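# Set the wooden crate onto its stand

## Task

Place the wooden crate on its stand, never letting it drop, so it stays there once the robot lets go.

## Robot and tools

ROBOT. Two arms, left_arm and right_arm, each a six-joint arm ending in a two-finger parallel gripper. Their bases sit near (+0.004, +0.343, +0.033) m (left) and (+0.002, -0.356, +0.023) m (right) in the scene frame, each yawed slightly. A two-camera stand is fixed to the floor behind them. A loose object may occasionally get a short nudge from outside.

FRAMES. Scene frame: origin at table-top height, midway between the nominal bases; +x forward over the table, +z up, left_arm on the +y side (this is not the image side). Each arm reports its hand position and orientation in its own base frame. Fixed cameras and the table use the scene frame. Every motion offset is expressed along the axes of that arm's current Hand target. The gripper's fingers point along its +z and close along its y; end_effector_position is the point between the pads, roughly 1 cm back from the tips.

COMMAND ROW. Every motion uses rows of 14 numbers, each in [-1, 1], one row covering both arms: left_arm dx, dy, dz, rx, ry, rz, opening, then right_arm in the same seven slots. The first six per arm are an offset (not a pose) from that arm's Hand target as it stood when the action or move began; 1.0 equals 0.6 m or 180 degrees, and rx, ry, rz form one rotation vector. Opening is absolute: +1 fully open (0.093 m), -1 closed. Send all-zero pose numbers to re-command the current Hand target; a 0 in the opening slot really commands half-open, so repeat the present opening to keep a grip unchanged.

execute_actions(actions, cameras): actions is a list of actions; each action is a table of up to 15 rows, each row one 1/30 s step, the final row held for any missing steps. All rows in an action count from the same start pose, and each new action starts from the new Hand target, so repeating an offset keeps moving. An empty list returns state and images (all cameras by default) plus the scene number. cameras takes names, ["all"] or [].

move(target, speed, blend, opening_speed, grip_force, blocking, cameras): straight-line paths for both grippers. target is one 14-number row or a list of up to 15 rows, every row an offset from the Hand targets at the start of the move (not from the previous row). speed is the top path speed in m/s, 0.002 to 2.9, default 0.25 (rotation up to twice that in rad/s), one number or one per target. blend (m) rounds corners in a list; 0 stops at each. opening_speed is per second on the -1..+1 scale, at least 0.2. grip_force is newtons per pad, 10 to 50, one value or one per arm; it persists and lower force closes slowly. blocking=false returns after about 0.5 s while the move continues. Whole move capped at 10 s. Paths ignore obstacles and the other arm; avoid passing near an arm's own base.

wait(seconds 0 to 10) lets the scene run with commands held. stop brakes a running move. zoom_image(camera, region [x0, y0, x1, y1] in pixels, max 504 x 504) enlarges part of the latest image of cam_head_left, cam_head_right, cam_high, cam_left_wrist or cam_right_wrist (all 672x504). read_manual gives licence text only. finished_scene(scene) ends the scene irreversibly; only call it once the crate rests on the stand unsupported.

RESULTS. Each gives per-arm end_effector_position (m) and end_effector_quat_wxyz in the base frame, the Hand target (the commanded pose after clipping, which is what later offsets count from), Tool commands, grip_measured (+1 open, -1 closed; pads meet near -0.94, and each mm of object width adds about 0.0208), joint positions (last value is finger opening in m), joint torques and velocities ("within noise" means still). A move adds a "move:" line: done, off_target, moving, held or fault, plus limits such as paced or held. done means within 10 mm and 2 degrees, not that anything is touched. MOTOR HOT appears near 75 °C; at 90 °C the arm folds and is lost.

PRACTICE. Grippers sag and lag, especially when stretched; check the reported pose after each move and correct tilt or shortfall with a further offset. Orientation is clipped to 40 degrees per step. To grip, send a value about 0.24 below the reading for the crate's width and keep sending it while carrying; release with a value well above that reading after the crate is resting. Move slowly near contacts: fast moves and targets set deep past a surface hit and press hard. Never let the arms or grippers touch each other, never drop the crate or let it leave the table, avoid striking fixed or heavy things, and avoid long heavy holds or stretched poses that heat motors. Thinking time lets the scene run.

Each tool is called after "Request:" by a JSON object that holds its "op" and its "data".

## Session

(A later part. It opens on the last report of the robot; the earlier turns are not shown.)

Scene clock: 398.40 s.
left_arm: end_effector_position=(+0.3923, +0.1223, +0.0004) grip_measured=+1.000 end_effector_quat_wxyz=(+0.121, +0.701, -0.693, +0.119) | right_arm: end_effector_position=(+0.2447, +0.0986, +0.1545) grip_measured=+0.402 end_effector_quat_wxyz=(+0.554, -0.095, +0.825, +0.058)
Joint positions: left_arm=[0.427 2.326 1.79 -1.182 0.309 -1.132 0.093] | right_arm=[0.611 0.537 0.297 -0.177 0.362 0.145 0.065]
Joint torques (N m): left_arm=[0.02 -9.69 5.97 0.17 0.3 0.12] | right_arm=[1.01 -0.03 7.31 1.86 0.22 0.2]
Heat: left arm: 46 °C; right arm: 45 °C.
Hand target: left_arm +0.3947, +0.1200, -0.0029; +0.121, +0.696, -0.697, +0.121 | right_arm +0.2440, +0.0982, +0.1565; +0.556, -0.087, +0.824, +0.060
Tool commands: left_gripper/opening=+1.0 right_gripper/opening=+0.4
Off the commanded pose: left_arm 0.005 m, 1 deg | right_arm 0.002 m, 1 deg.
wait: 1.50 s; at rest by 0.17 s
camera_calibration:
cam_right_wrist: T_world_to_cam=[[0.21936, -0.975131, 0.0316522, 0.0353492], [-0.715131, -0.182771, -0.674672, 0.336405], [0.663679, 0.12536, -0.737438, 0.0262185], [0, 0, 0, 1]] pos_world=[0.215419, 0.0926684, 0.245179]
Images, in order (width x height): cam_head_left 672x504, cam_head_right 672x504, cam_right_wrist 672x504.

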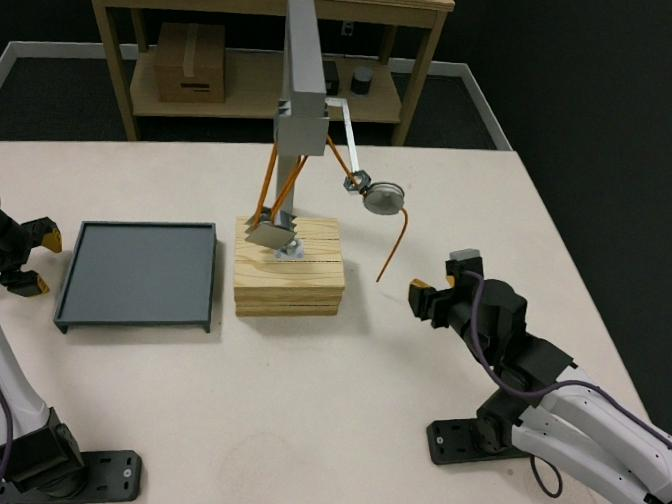

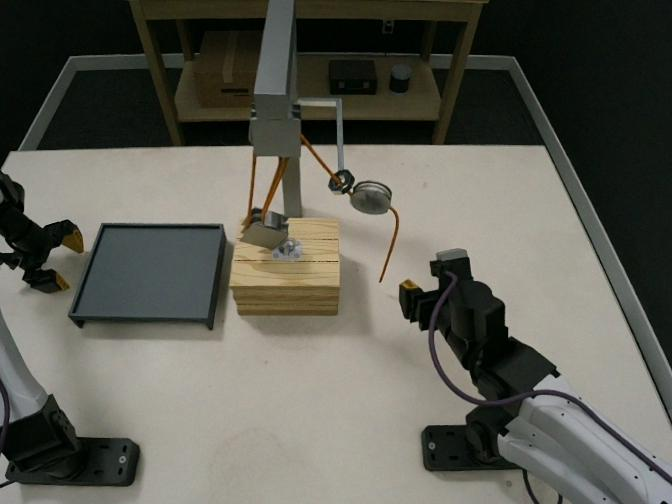

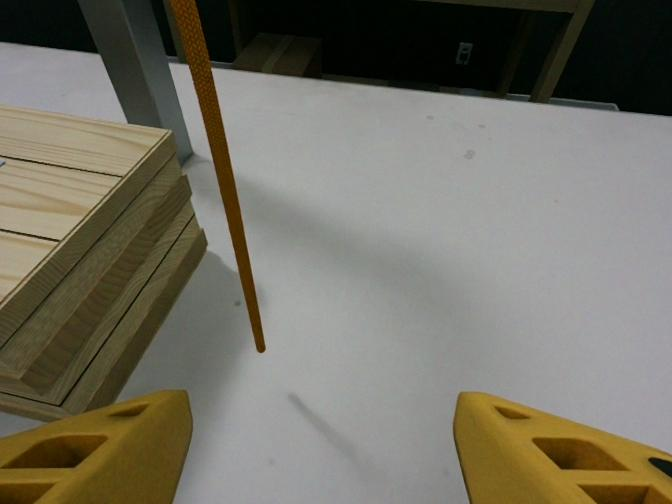

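Request:
{"op": "move", "data": {"target": [[0,0,0,0,0,0,1,0.078,0.071,0.059,0,0,0,0.8],[0,0,0,0,0,0,1,0.023,0.0725,0.195,0,0,0,0.8]], "speed": 0.12, "cameras": ["cam_head_left","cam_head_right","cam_right_wrist"]}}

Scene clock: 408.97 s.
left_arm: end_effector_position=(+0.3923, +0.1223, +0.0004) grip_measured=+1.000 end_effector_quat_wxyz=(+0.121, +0.701, -0.693, +0.119) | right_arm: end_effector_position=(+0.3274, +0.1562, +0.0901) grip_measured=+0.798 end_effector_quat_wxyz=(+0.546, -0.085, +0.832, +0.051)
Joint positions: left_arm=[0.427 2.326 1.79 -1.182 0.309 -1.132 0.093] | right_arm=[0.623 1.412 0.35 0.615 0.391 0.172 0.083]
Joint torques (N m): left_arm=[0.1 -9.74 6.01 0.19 0.26 0.07] | right_arm=[-0.31 -3.03 7.66 2.07 -0.06 -0.08]
Heat: left arm: 47 °C; right arm: 45 °C.
Hand target: left_arm +0.3947, +0.1200, -0.0029; +0.121, +0.696, -0.697, +0.121 | right_arm +0.3359, +0.1625, +0.1000; +0.556, -0.087, +0.824, +0.060
Off the commanded pose: left_arm 0.005 m, 1 deg | right_arm 0.015 m, 2 deg.
move: off_target (right_arm)
camera_calibration:
cam_right_wrist: T_world_to_cam=[[0.19574, -0.980195, 0.0300618, 0.0841579], [-0.733738, -0.166724, -0.658659, 0.364712], [0.650627, 0.106869, -0.751841, -0.0748684], [0, 0, 0, 1]] pos_world=[0.299842, 0.151299, 0.181402]
Images, in order (width x height): cam_head_left 672x504, cam_head_right 672x504, cam_right_wrist 672x504.

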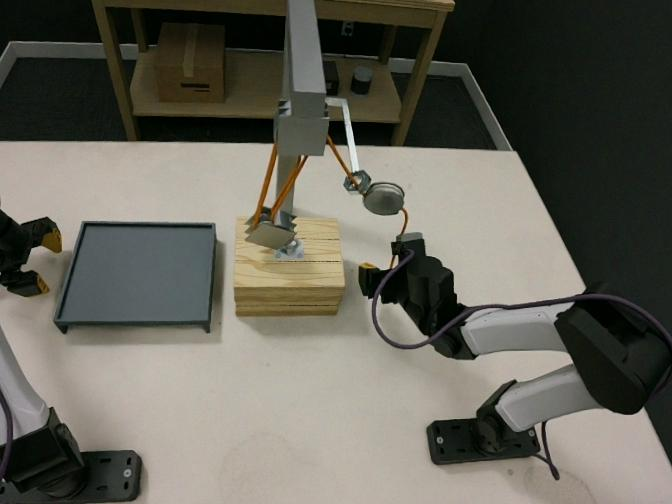

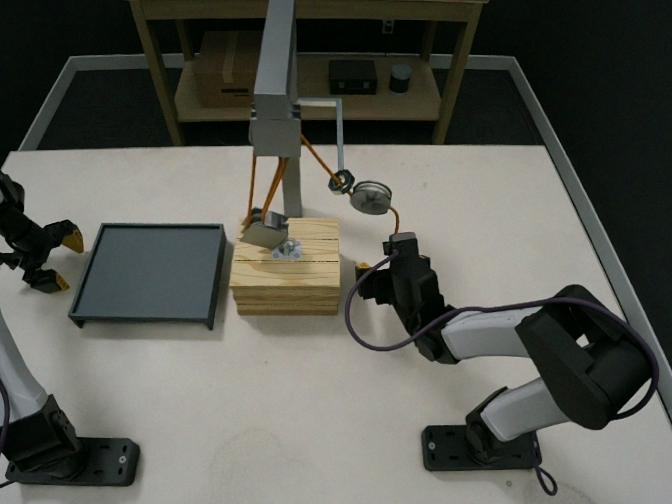

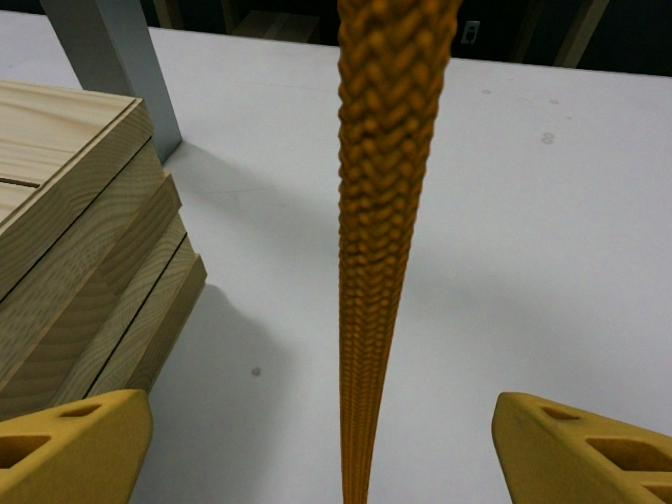

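Request:
{"op": "move", "data": {"target": [0,0,0,0,0,0,1,0,0,0.008,0,0,0,-1], "speed": 0.1, "cameras": ["cam_head_left","cam_right_wrist"]}}

Scene clock: 411.37 s.
left_arm: end_effector_position=(+0.3923, +0.1223, +0.0004) grip_measured=+1.000 end_effector_quat_wxyz=(+0.121, +0.701, -0.693, +0.119) | right_arm: end_effector_position=(+0.3314, +0.1578, +0.0885) grip_measured=-0.962 end_effector_quat_wxyz=(+0.546, -0.085, +0.832, +0.051)
Joint positions: left_arm=[0.427 2.326 1.79 -1.182 0.309 -1.132 0.093] | right_arm=[0.617 1.439 0.36 0.633 0.384 0.169 0]
Joint torques (N m): left_arm=[-0.02 -9.61 6.23 0.17 0.33 0.11] | right_arm=[-0.4 -3.18 7.65 2.07 -0.11 -0.1]
Heat: left arm: 47 °C; right arm: 45 °C.
Hand target: left_arm +0.3947, +0.1200, -0.0029; +0.121, +0.696, -0.697, +0.121 | right_arm +0.3403, +0.1635, +0.0981; +0.556, -0.087, +0.824, +0.060
Off the commanded pose: left_arm 0.005 m, 1 deg | right_arm 0.014 m, 2 deg.
move: off_target (right_arm)
camera_calibration:
cam_right_wrist: T_world_to_cam=[[0.197502, -0.979854, 0.029646, 0.0843589], [-0.733458, -0.167767, -0.658706, 0.366999], [0.650409, 0.108351, -0.751816, -0.0790629], [0, 0, 0, 1]] pos_world=[0.303941, 0.152796, 0.179803]
Images, in order (width x height): cam_head_left 672x504, cam_right_wrist 672x504.

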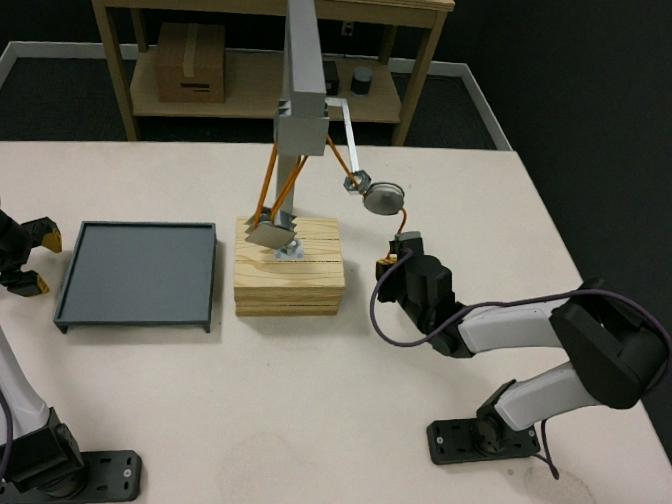

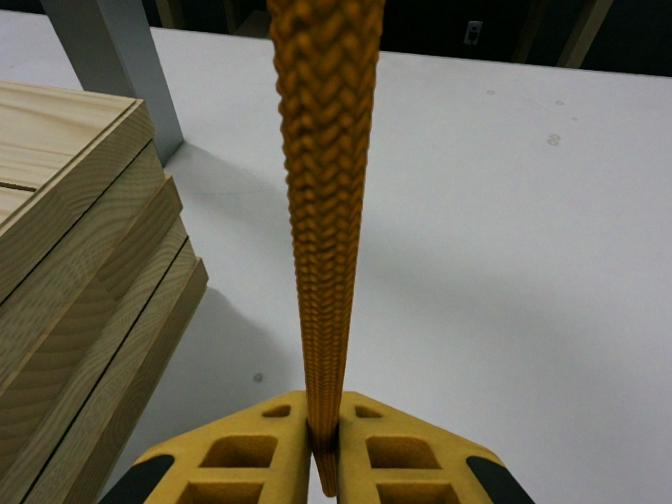

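Request:
{"op": "move", "data": {"target": [0,0,0,0,0,0,1,0.108,-0.451,-0.133,0.1545,0,0.0625,-1], "speed": 0.1, "cameras": ["cam_head_left","cam_high","cam_right_wrist"]}}

Scene clock: 419.17 s.
left_arm: end_effector_position=(+0.3923, +0.1223, +0.0004) grip_measured=+1.000 end_effector_quat_wxyz=(+0.121, +0.701, -0.693, +0.119) | right_arm: end_effector_position=(+0.3135, -0.0894, +0.0933) grip_measured=-0.962 end_effector_quat_wxyz=(+0.597, +0.069, +0.798, -0.037)
Joint positions: left_arm=[0.427 2.326 1.79 -1.182 0.309 -1.132 0.093] | right_arm=[-0.404 1.301 0.111 0.893 -0.245 -0.05 0]
Joint torques (N m): left_arm=[-0.05 -9.84 5.91 0.18 0.28 0.06] | right_arm=[-3.41 -0.75 4.3 1.37 1.16 0.02]
Heat: left arm: 47 °C; right arm: 44 °C.
Hand target: left_arm +0.3947, +0.1200, -0.0029; +0.121, +0.696, -0.697, +0.121 | right_arm +0.3011, -0.1217, +0.0675; +0.552, +0.129, +0.819, -0.086
Off the commanded pose: left_arm 0.005 m, 1 deg | right_arm 0.043 m, 11 deg.
move: off_target (right_arm)
camera_calibration:
cam_right_wrist: T_world_to_cam=[[-0.156947, -0.987606, -0.00128466, -0.0411406], [-0.657301, 0.105426, -0.746218, 0.324255], [0.737105, -0.116272, -0.665701, -0.0922522], [0, 0, 0, 1]] pos_world=[0.274676, -0.085542, 0.180499]
Images, in order (width x height): cam_head_left 672x504, cam_high 672x504, cam_right_wrist 672x504.

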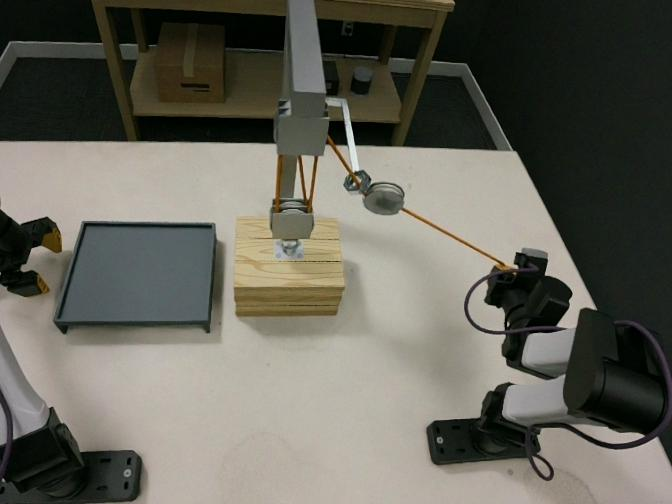

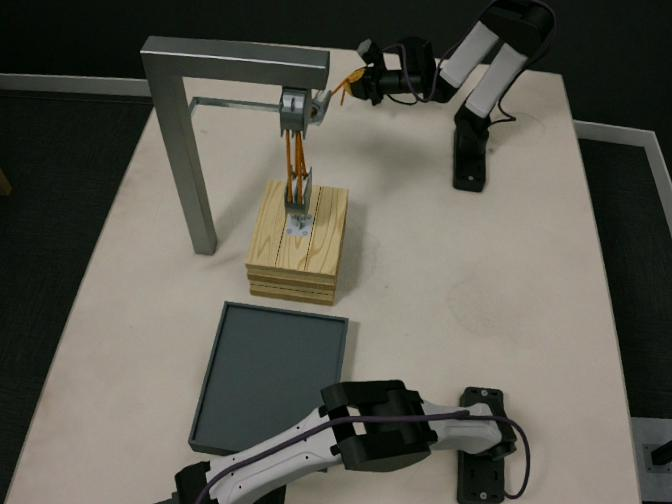

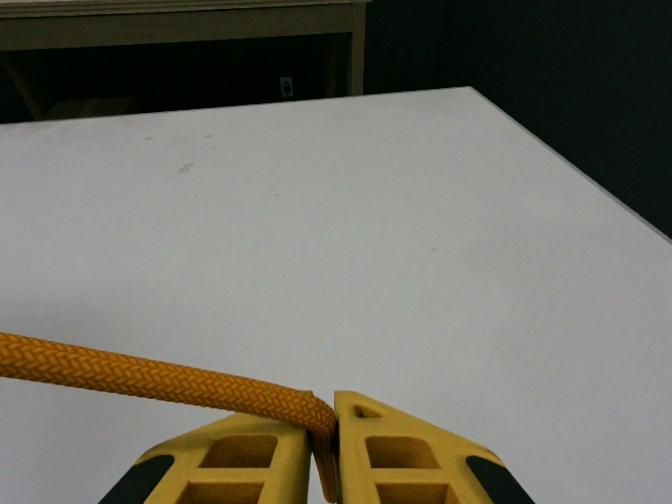

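Request:
{"op": "move", "data": {"target": [0,0,0,0,0,0,1,-0.004,-0.264,0.053,0.129,0,0.052,-1], "speed": 0.1, "cameras": ["cam_head_left","cam_high","cam_right_wrist"]}}

Request:
{"op": "zoom_image", "data": {"camera": "cam_head_left", "region": [220, 120, 440, 330]}}

Scene clock: 426.07 s.
left_arm: end_effector_position=(+0.3923, +0.1223, +0.0004) grip_measured=+1.000 end_effector_quat_wxyz=(+0.121, +0.701, -0.693, +0.119) | right_arm: end_effector_position=(+0.2762, -0.2775, +0.0553) grip_measured=-0.972 end_effector_quat_wxyz=(+0.517, +0.298, +0.776, -0.204)
Joint positions: left_arm=[0.427 2.326 1.79 -1.182 0.309 -1.132 0.093] | right_arm=[-0.818 1.714 0.354 0.968 -0.07 -0.038 0]
Joint torques (N m): left_arm=[-0.05 -9.8 6.09 0.17 0.26 0.11] | right_arm=[0.92 -4.22 6.05 1.88 0.08 0.2]
Heat: left arm: 47 °C; right arm: 44 °C.
Hand target: left_arm +0.3947, +0.1200, -0.0029; +0.121, +0.696, -0.697, +0.121 | right_arm +0.2814, -0.2818, +0.0576; +0.520, +0.304, +0.772, -0.204
Off the commanded pose: left_arm 0.005 m, 1 deg | right_arm 0.007 m, 1 deg.
move: done; limits=paced
camera_calibration:
cam_right_wrist: T_world_to_cam=[[-0.673446, -0.738598, 0.0307241, -0.0228579], [-0.559946, 0.482536, -0.673512, 0.364892], [0.482629, -0.470778, -0.738537, -0.136053], [0, 0, 0, 1]] pos_world=[0.254589, -0.257007, 0.145981]
Images, in order (width x height): cam_head_left 672x504, cam_high 672x504, cam_right_wrist 672x504.

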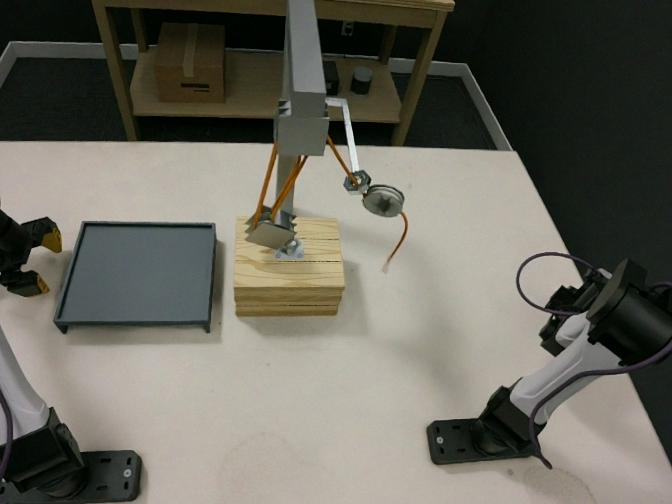

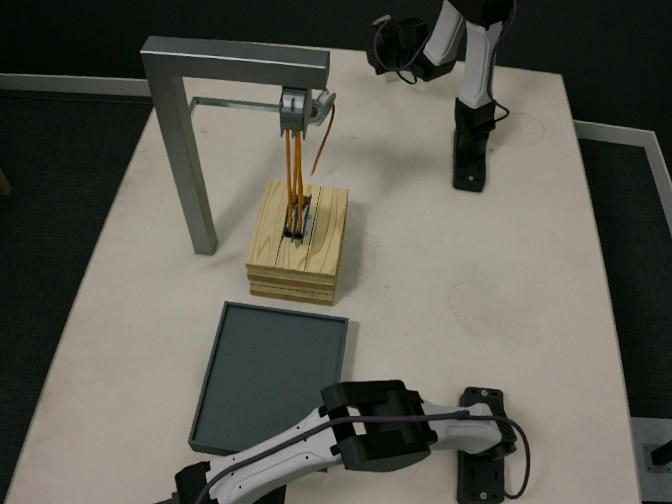

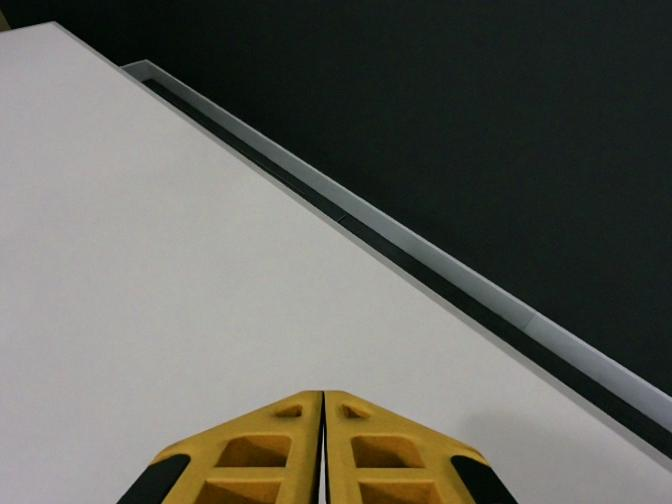

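Scaled by 2.291 from the camera's 672x504 image, which has a finer 960x720 frame.

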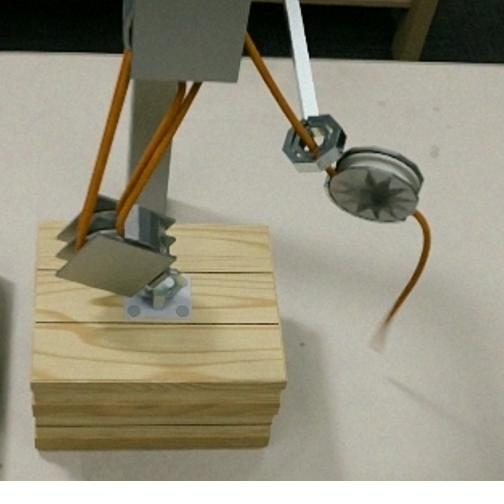

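Request:
{"op": "move", "data": {"target": [0,0,0,0,0,0,1,0.115,0.419,-0.4755,-0.283,0,-0.1146,0.8], "speed": 0.3, "cameras": ["cam_head_left","cam_head_right","cam_right_wrist"]}}

Scene clock: 443.80 s.
left_arm: end_effector_position=(+0.3923, +0.1223, +0.0004) grip_measured=+1.000 end_effector_quat_wxyz=(+0.121, +0.701, -0.693, +0.119) | right_arm: end_effector_position=(+0.2357, +0.0965, +0.0866) grip_measured=+0.798 end_effector_quat_wxyz=(+0.546, -0.097, +0.831, +0.052)
Joint positions: left_arm=[0.427 2.326 1.79 -1.182 0.309 -1.132 0.093] | right_arm=[0.647 0.564 0.047 0.07 0.397 0.162 0.083]
Joint torques (N m): left_arm=[-0.09 -9.62 6.11 0.2 0.3 0.09] | right_arm=[1.13 0.92 9.77 1.86 0.22 0.19]
Heat: left arm: 47 °C; right arm: 43 °C.
Hand target: left_arm +0.3947, +0.1200, -0.0029; +0.121, +0.696, -0.697, +0.121 | right_arm +0.2398, +0.1000, +0.1010; +0.556, -0.087, +0.825, +0.059
Off the commanded pose: left_arm 0.005 m, 1 deg | right_arm 0.015 m, 2 deg.
move: off_target (right_arm)
camera_calibration:
cam_right_wrist: T_world_to_cam=[[0.218039, -0.975056, 0.0415399, 0.0369386], [-0.727224, -0.190711, -0.659374, 0.286054], [0.650849, 0.11356, -0.750666, -0.0123766], [0, 0, 0, 1]] pos_world=[0.208027, 0.0919762, 0.177792]
Images, in order (width x height): cam_head_left 672x504, cam_head_right 672x504, cam_right_wrist 672x504.

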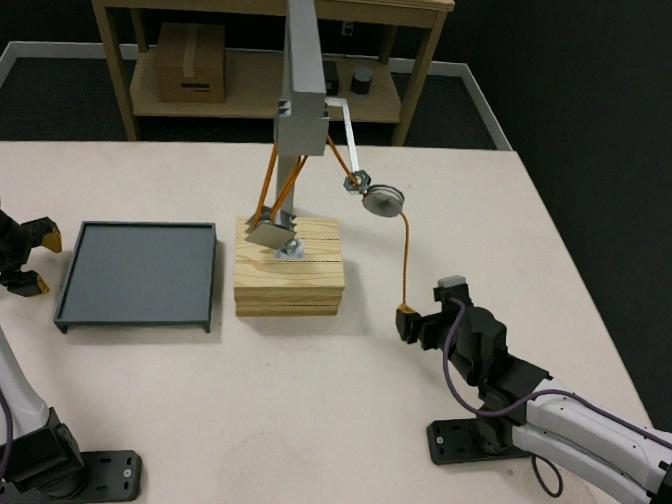

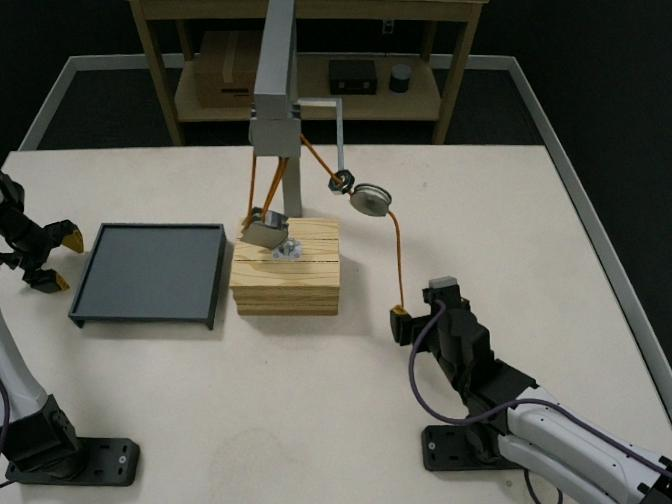

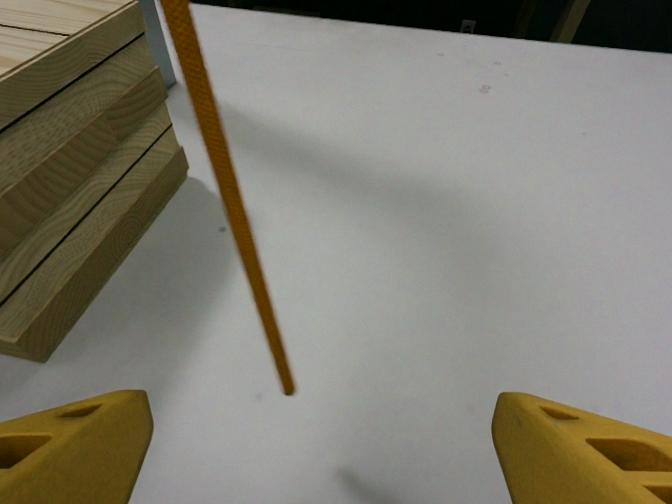

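Request:
{"op": "move", "data": {"target": [[0,0,0,0,0,0,1,-0.029,0.0605,-0.016,0,0,0,0.8],[0,0,0,0,0,0,1,-0.0755,0.05,0.071,0,0,0,0.8]], "speed": 0.12, "cameras": ["cam_head_left","cam_right_wrist"]}}

Scene clock: 454.37 s.
left_arm: end_effector_position=(+0.3923, +0.1223, +0.0004) grip_measured=+1.000 end_effector_quat_wxyz=(+0.121, +0.701, -0.693, +0.119) | right_arm: end_effector_position=(+0.2805, +0.1346, +0.1129) grip_measured=+0.798 end_effector_quat_wxyz=(+0.543, -0.087, +0.834, +0.048)
Joint positions: left_arm=[0.427 2.326 1.79 -1.182 0.309 -1.132 0.093] | right_arm=[0.683 1.015 0.263 0.287 0.446 0.198 0.083]
Joint torques (N m): left_arm=[-0.03 -9.62 6 0.19 0.22 0.09] | right_arm=[-0.4 -1.1 9.09 2.05 -0.08 -0.08]
Heat: left arm: 47 °C; right arm: 44 °C.
Hand target: left_arm +0.3947, +0.1200, -0.0029; +0.121, +0.696, -0.697, +0.121 | right_arm +0.2888, +0.1411, +0.1271; +0.556, -0.087, +0.825, +0.059
Off the commanded pose: left_arm 0.005 m, 1 deg | right_arm 0.018 m, 2 deg.
move: off_target (right_arm)
camera_calibration:
cam_right_wrist: T_world_to_cam=[[0.196474, -0.97985, 0.0359419, 0.0705568], [-0.736439, -0.171669, -0.65436, 0.342628], [0.647345, 0.102096, -0.755328, -0.0229876], [0, 0, 0, 1]] pos_world=[0.253343, 0.130301, 0.204303]
Images, in order (width x height): cam_head_left 672x504, cam_right_wrist 672x504.

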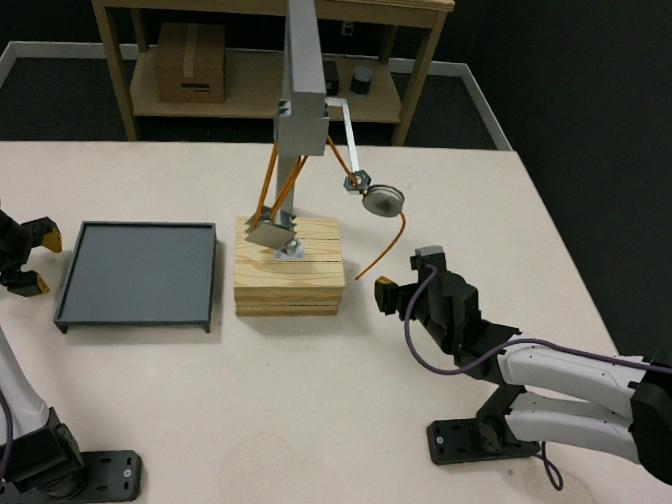

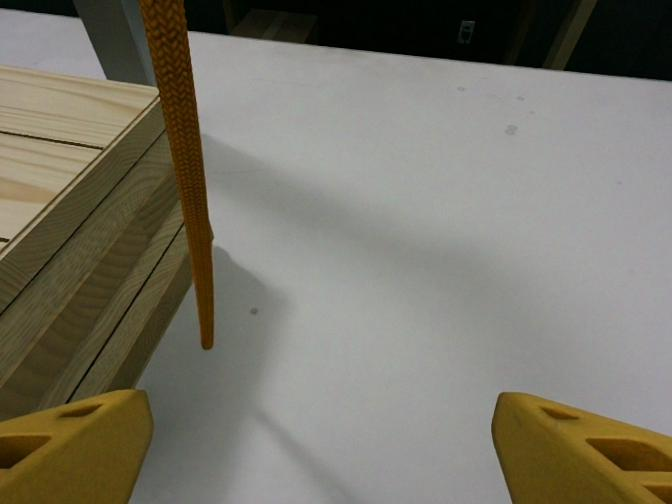

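Request:
{"op": "move", "data": {"target": [[0,0,0,0,0,0,1,0,0.068,-0.01,0,0,0,0.8],[0,0,0,0,0,0,1,-0.0225,0.068,0.113,0,0,0,0.8]], "speed": 0.1, "cameras": ["cam_head_left","cam_right_wrist"]}}

Scene clock: 463.07 s.
left_arm: end_effector_position=(+0.3923, +0.1223, +0.0004) grip_measured=+1.000 end_effector_quat_wxyz=(+0.121, +0.701, -0.693, +0.119) | right_arm: end_effector_position=(+0.3382, +0.1883, +0.1042) grip_measured=+0.798 end_effector_quat_wxyz=(+0.546, -0.086, +0.832, +0.049)
Joint positions: left_arm=[0.427 2.326 1.79 -1.182 0.309 -1.132 0.093] | right_arm=[0.705 1.472 0.484 0.525 0.467 0.208 0.083]
Joint torques (N m): left_arm=[-0.13 -9.69 6.01 0.19 0.28 0.07] | right_arm=[-0.35 -3.67 8.05 2.02 -0.05 -0.07]
Heat: left arm: 48 °C; right arm: 46 °C.
Hand target: left_arm +0.3947, +0.1200, -0.0029; +0.121, +0.696, -0.697, +0.121 | right_arm +0.3467, +0.1952, +0.1142; +0.556, -0.087, +0.825, +0.059
Off the commanded pose: left_arm 0.005 m, 1 deg | right_arm 0.015 m, 2 deg.
move: off_target (right_arm)
camera_calibration:
cam_right_wrist: T_world_to_cam=[[0.195407, -0.980138, 0.0338539, 0.11285], [-0.733009, -0.168896, -0.658917, 0.38749], [0.651547, 0.103941, -0.751454, -0.0745285], [0, 0, 0, 1]] pos_world=[0.310541, 0.1838, 0.195499]
Images, in order (width x height): cam_head_left 672x504, cam_right_wrist 672x504.

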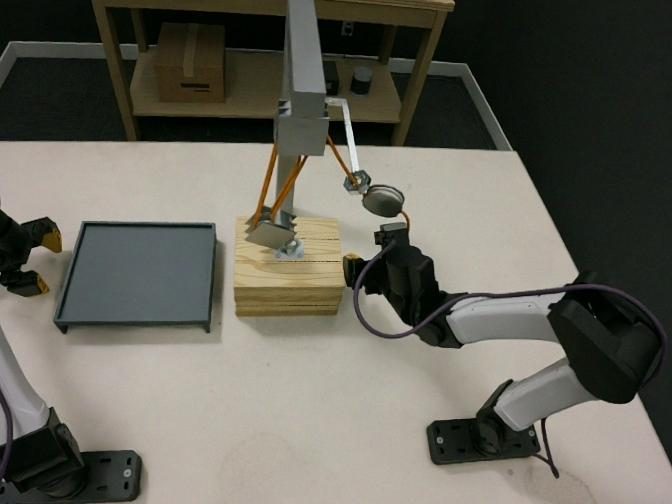

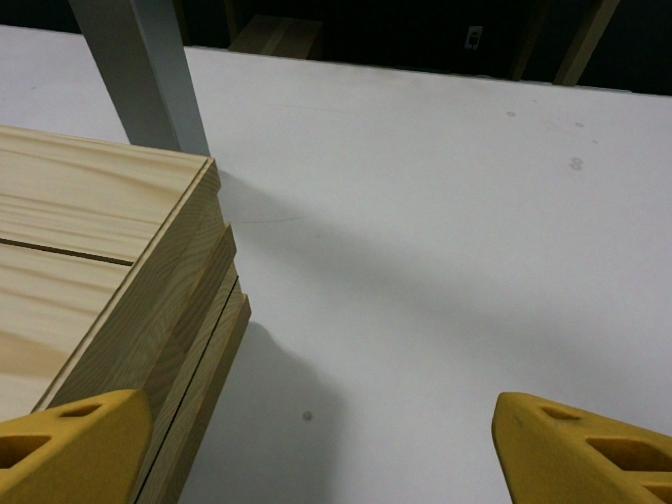

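Request:
{"op": "move", "data": {"target": [0,0,0,0,0,0,1,0.0,0,-0.16,0,0,0,0.8], "speed": 0.1, "cameras": ["cam_head_left","cam_head_right","cam_right_wrist"]}}

Request:
{"op": "wait", "data": {"seconds": 1, "cameras": ["cam_head_left","cam_head_right","cam_right_wrist"]}}

Scene clock: 467.53 s.
left_arm: end_effector_position=(+0.3923, +0.1223, +0.0004) grip_measured=+1.000 end_effector_quat_wxyz=(+0.121, +0.701, -0.693, +0.119) | right_arm: end_effector_position=(+0.2618, +0.1787, +0.1498) grip_measured=+0.798 end_effector_quat_wxyz=(+0.554, -0.095, +0.825, +0.057)
Joint positions: left_arm=[0.427 2.326 1.79 -1.182 0.309 -1.132 0.093] | right_arm=[0.923 1.015 0.414 0.106 0.644 0.301 0.083]
Joint torques (N m): left_arm=[-0.13 -9.76 6.13 0.17 0.27 0.09] | right_arm=[0.91 -2.99 6.09 1.74 0.32 0.22]
Heat: left arm: 48 °C; right arm: 46 °C.
Hand target: left_arm +0.3947, +0.1200, -0.0029; +0.121, +0.696, -0.697, +0.121 | right_arm +0.2597, +0.1766, +0.1503; +0.556, -0.087, +0.825, +0.059
Off the commanded pose: left_arm 0.005 m, 1 deg | right_arm 0.003 m, 1 deg.
move: done
camera_calibration:
cam_right_wrist: T_world_to_cam=[[0.219207, -0.975146, 0.0322123, 0.109878], [-0.714704, -0.182961, -0.675073, 0.360079], [0.664188, 0.124959, -0.737048, 0.00127246], [0, 0, 0, 1]] pos_world=[0.232419, 0.172869, 0.240478]
Images, in order (width x height): cam_head_left 672x504, cam_head_right 672x504, cam_right_wrist 672x504.

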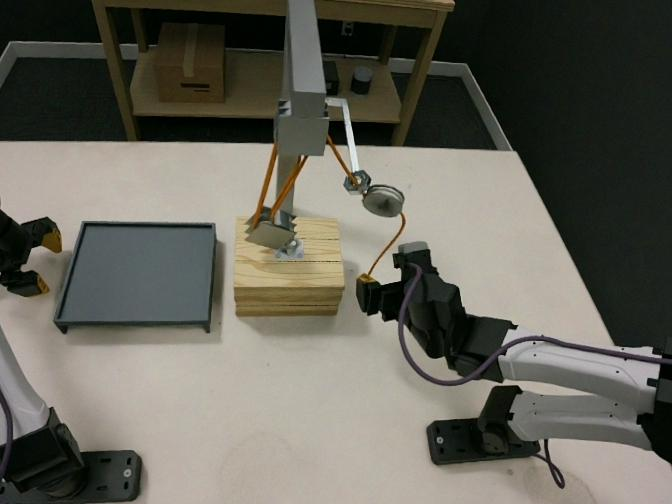

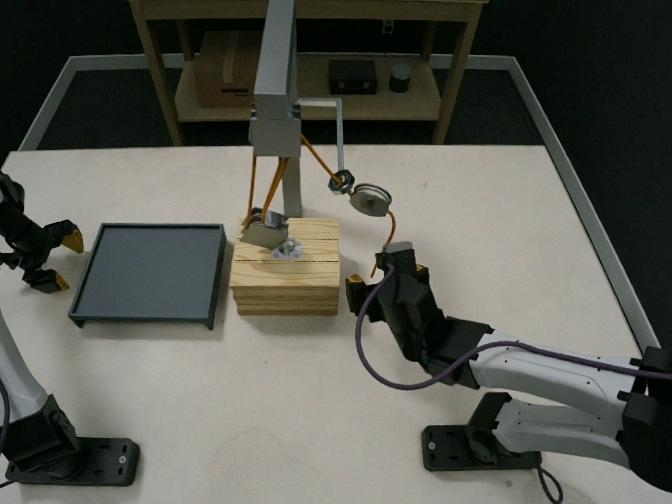

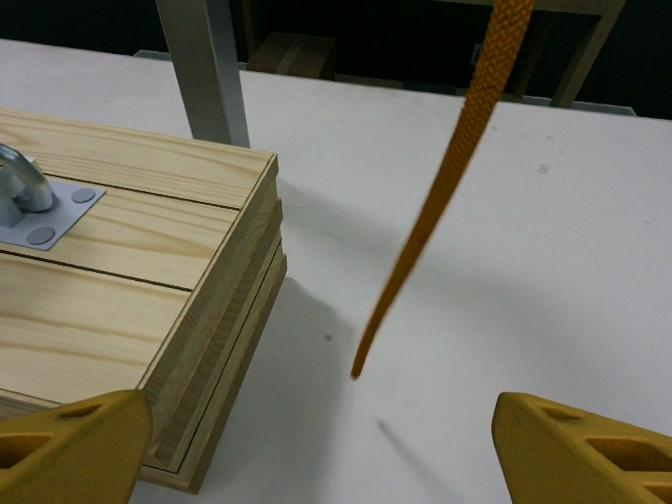

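Scene clock: 468.53 s.
left_arm: end_effector_position=(+0.3923, +0.1223, +0.0004) grip_measured=+1.000 end_effector_quat_wxyz=(+0.121, +0.701, -0.693, +0.119) | right_arm: end_effector_position=(+0.2618, +0.1786, +0.1498) grip_measured=+0.798 end_effector_quat_wxyz=(+0.554, -0.095, +0.825, +0.057)
Joint positions: left_arm=[0.427 2.326 1.79 -1.182 0.309 -1.132 0.093] | right_arm=[0.923 1.015 0.414 0.106 0.644 0.301 0.083]
Joint torques (N m): left_arm=[-0.01 -9.78 6.26 0.14 0.28 0.07] | right_arm=[0.91 -2.97 6.08 1.73 0.33 0.21]
Heat: left arm: 48 °C; right arm: 46 °C.
Hand target: left_arm +0.3947, +0.1200, -0.0029; +0.121, +0.696, -0.697, +0.121 | right_arm +0.2597, +0.1766, +0.1503; +0.556, -0.087, +0.824, +0.059
Tool commands: left_gripper/opening=+1.0 right_gripper/opening=+0.8
Off the commanded pose: left_arm 0.005 m, 1 deg | right_arm 0.003 m, 1 deg.
wait: 1.00 s; at rest by 0.17 s
camera_calibration:
cam_right_wrist: T_world_to_cam=[[0.218871, -0.975206, 0.03269, 0.109852], [-0.714806, -0.183053, -0.67494, 0.360087], [0.664189, 0.124358, -0.737148, 0.00139993], [0, 0, 0, 1]] pos_world=[0.232419, 0.172869, 0.240478]
Images, in order (width x height): cam_head_left 672x504, cam_head_right 672x504, cam_right_wrist 672x504.

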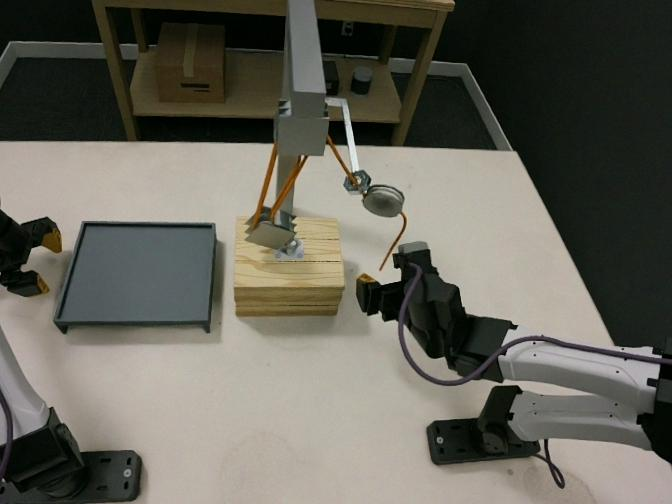

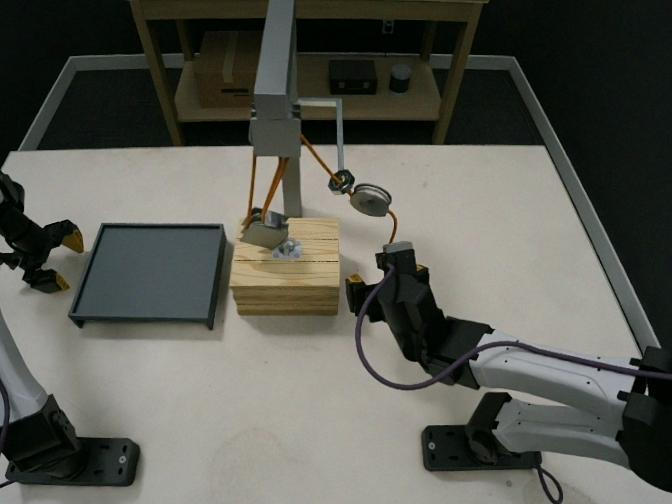

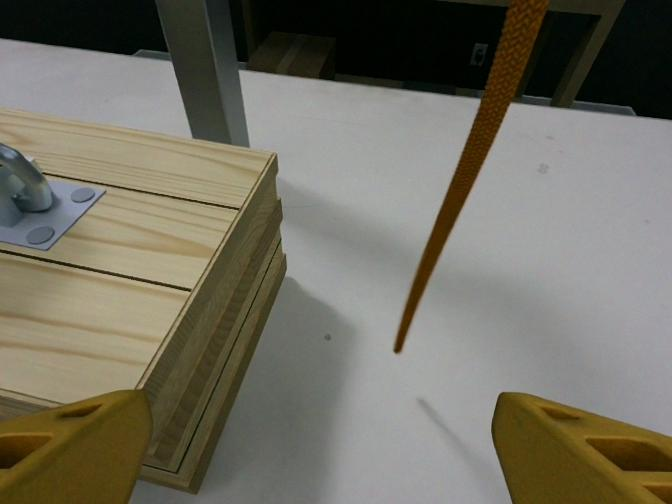

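Request:
{"op": "wait", "data": {"seconds": 3, "cameras": ["cam_right_wrist","cam_head_left"]}}

Scene clock: 472.63 s.
left_arm: end_effector_position=(+0.3923, +0.1223, +0.0004) grip_measured=+1.000 end_effector_quat_wxyz=(+0.121, +0.701, -0.693, +0.119) | right_arm: end_effector_position=(+0.2618, +0.1786, +0.1498) grip_measured=+0.798 end_effector_quat_wxyz=(+0.554, -0.095, +0.825, +0.057)
Joint positions: left_arm=[0.427 2.326 1.79 -1.182 0.309 -1.132 0.093] | right_arm=[0.923 1.015 0.414 0.106 0.644 0.301 0.083]
Joint torques (N m): left_arm=[0.01 -9.72 6.15 0.2 0.31 0.14] | right_arm=[0.88 -3 6.09 1.74 0.34 0.2]
Heat: left arm: 48 °C; right arm: 46 °C.
Hand target: left_arm +0.3947, +0.1200, -0.0029; +0.121, +0.696, -0.697, +0.121 | right_arm +0.2597, +0.1766, +0.1503; +0.556, -0.087, +0.824, +0.059
Tool commands: left_gripper/opening=+1.0 right_gripper/opening=+0.8
Off the commanded pose: left_arm 0.005 m, 1 deg | right_arm 0.003 m, 1 deg.
wait: 3.00 s; at rest from the start
camera_calibration:
cam_right_wrist: T_world_to_cam=[[0.218871, -0.975206, 0.03269, 0.109852], [-0.714806, -0.183053, -0.67494, 0.360087], [0.664189, 0.124358, -0.737148, 0.00139993], [0, 0, 0, 1]] pos_world=[0.232419, 0.172869, 0.240478]
Images, in order (width x height): cam_head_left 672x504, cam_right_wrist 672x504.

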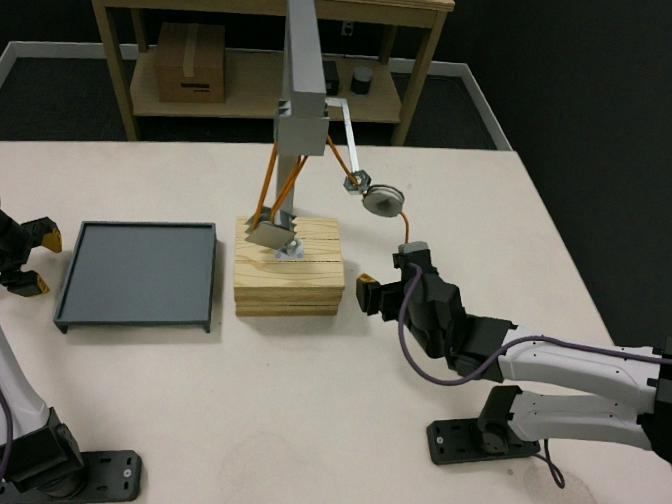

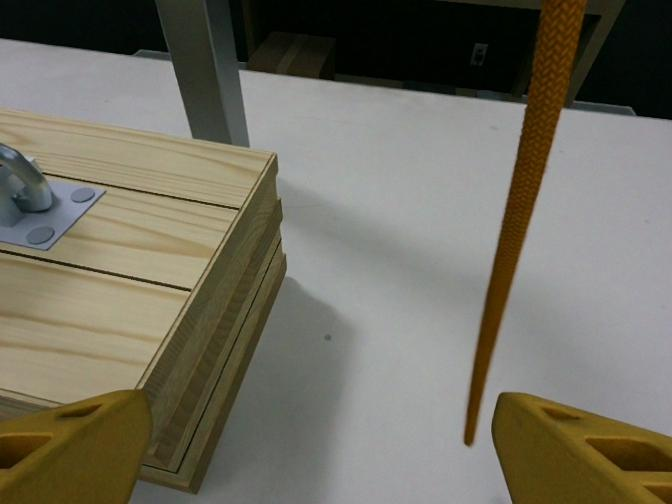

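Request:
{"op": "wait", "data": {"seconds": 6, "cameras": ["cam_right_wrist","cam_head_left","cam_head_right"]}}

Scene clock: 479.53 s.
left_arm: end_effector_position=(+0.3923, +0.1223, +0.0004) grip_measured=+1.000 end_effector_quat_wxyz=(+0.121, +0.701, -0.693, +0.119) | right_arm: end_effector_position=(+0.2618, +0.1786, +0.1498) grip_measured=+0.798 end_effector_quat_wxyz=(+0.554, -0.095, +0.825, +0.057)
Joint positions: left_arm=[0.427 2.326 1.79 -1.182 0.309 -1.132 0.093] | right_arm=[0.923 1.015 0.414 0.106 0.644 0.301 0.083]
Joint torques (N m): left_arm=[-0.05 -9.7 6.15 0.18 0.29 0.1] | right_arm=[0.92 -2.97 6.09 1.73 0.33 0.21]
Heat: left arm: 48 °C; right arm: 46 °C.
Hand target: left_arm +0.3947, +0.1200, -0.0029; +0.121, +0.696, -0.697, +0.121 | right_arm +0.2597, +0.1766, +0.1503; +0.556, -0.087, +0.824, +0.059
Tool commands: left_gripper/opening=+1.0 right_gripper/opening=+0.8
Off the commanded pose: left_arm 0.005 m, 1 deg | right_arm 0.003 m, 1 deg.
wait: 6.00 s; at rest from the start
camera_calibration:
cam_right_wrist: T_world_to_cam=[[0.218871, -0.975206, 0.03269, 0.109852], [-0.714806, -0.183053, -0.67494, 0.360087], [0.664189, 0.124358, -0.737148, 0.00139993], [0, 0, 0, 1]] pos_world=[0.232419, 0.172869, 0.240478]
Images, in order (width x height): cam_head_left 672x504, cam_head_right 672x504, cam_right_wrist 672x504.

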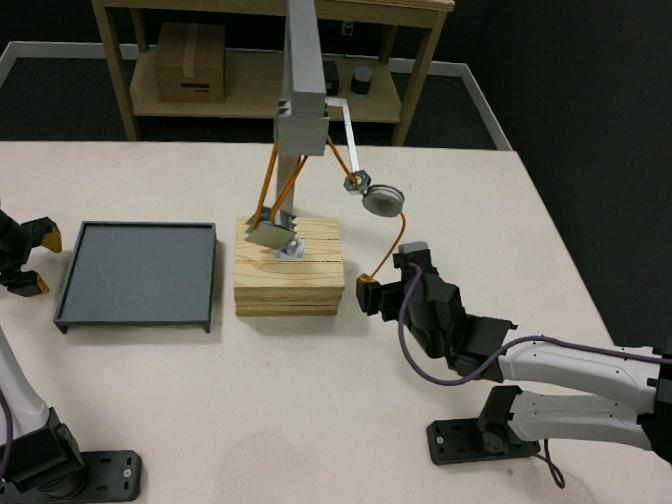

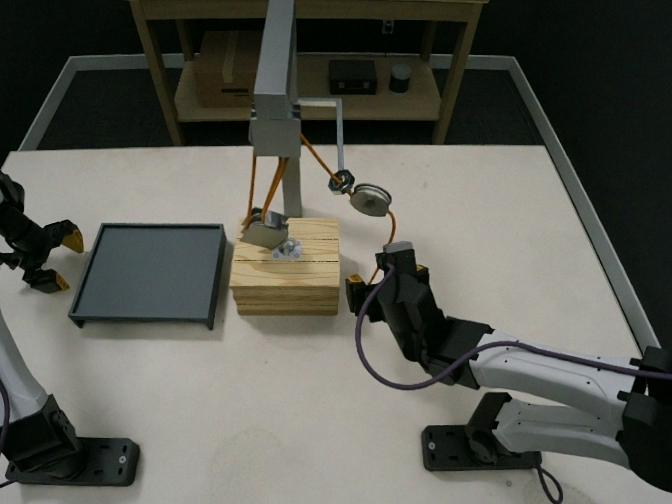

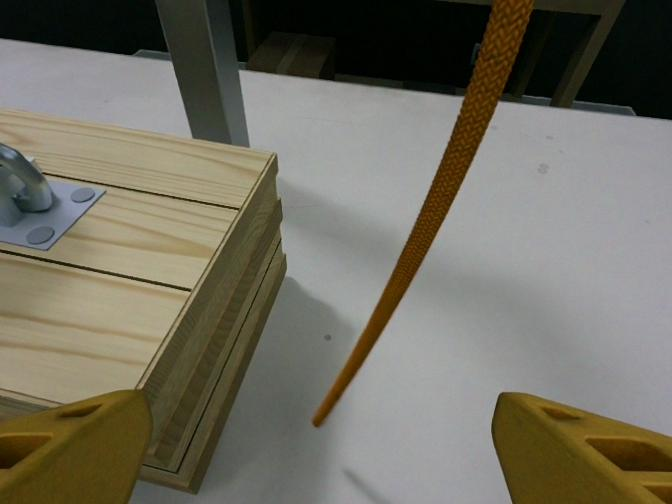

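Request:
{"op": "move", "data": {"target": [[0,0,0,0,0,0,1,0.0,-0.08,-0.02,0,0,0,1],[0,0,0,0,0,0,1,-0.016,-0.08,0.12,0,0,0,1],[0,0,0,0,0,0,1,-0.016,-0.08,0.12,0,0,0,-1]], "speed": 0.12, "cameras": ["cam_right_wrist","cam_head_left"]}}

Scene clock: 488.67 s.
left_arm: end_effector_position=(+0.3923, +0.1223, +0.0004) grip_measured=+1.000 end_effector_quat_wxyz=(+0.121, +0.701, -0.693, +0.119) | right_arm: end_effector_position=(+0.3292, +0.1392, +0.1192) grip_measured=-0.965 end_effector_quat_wxyz=(+0.543, -0.085, +0.834, +0.051)
Joint positions: left_arm=[0.427 2.326 1.79 -1.182 0.309 -1.132 0.093] | right_arm=[0.551 1.245 0.394 0.41 0.324 0.14 0]
Joint torques (N m): left_arm=[-0.05 -9.57 6.01 0.14 0.25 0.12] | right_arm=[-0.49 -2.41 8.8 2.07 -0.11 -0.08]
Heat: left arm: 48 °C; right arm: 46 °C.
Hand target: left_arm +0.3947, +0.1200, -0.0029; +0.121, +0.696, -0.697, +0.121 | right_arm +0.3385, +0.1443, +0.1321; +0.556, -0.087, +0.825, +0.059
Off the commanded pose: left_arm 0.005 m, 1 deg | right_arm 0.017 m, 2 deg.
move: off_target (right_arm); target 3's new opening was sent with right_arm's hand 0.017 m and 2 deg from that target
camera_calibration:
cam_right_wrist: T_world_to_cam=[[0.196742, -0.979995, 0.0300402, 0.0659356], [-0.737052, -0.168035, -0.654613, 0.383211], [0.646565, 0.106648, -0.755367, -0.0505269], [0, 0, 0, 1]] pos_world=[0.302143, 0.134398, 0.210708]
Images, in order (width x height): cam_head_left 672x504, cam_right_wrist 672x504.

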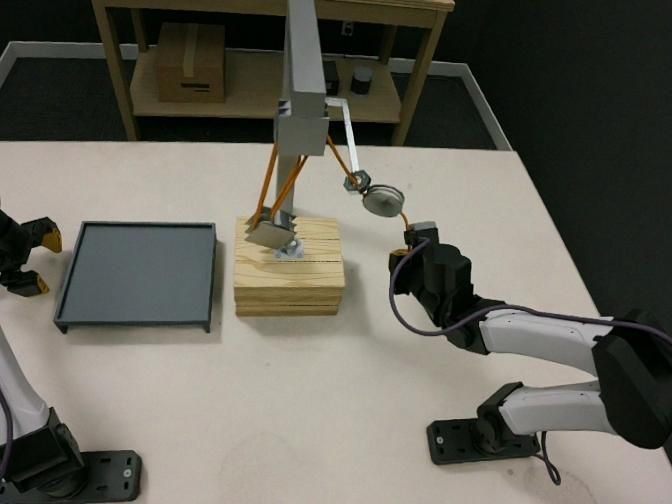

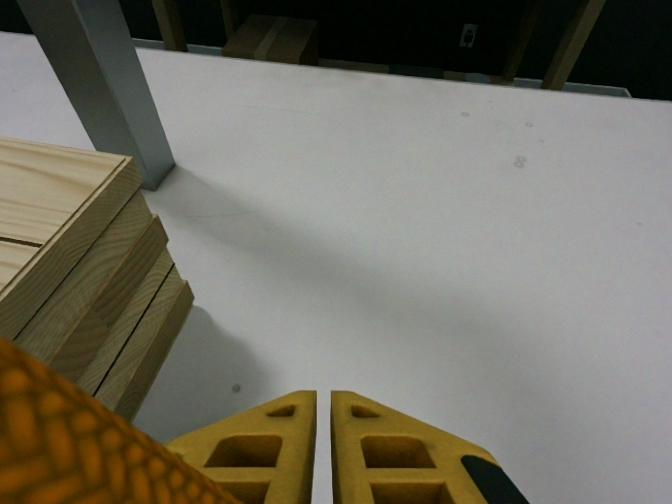

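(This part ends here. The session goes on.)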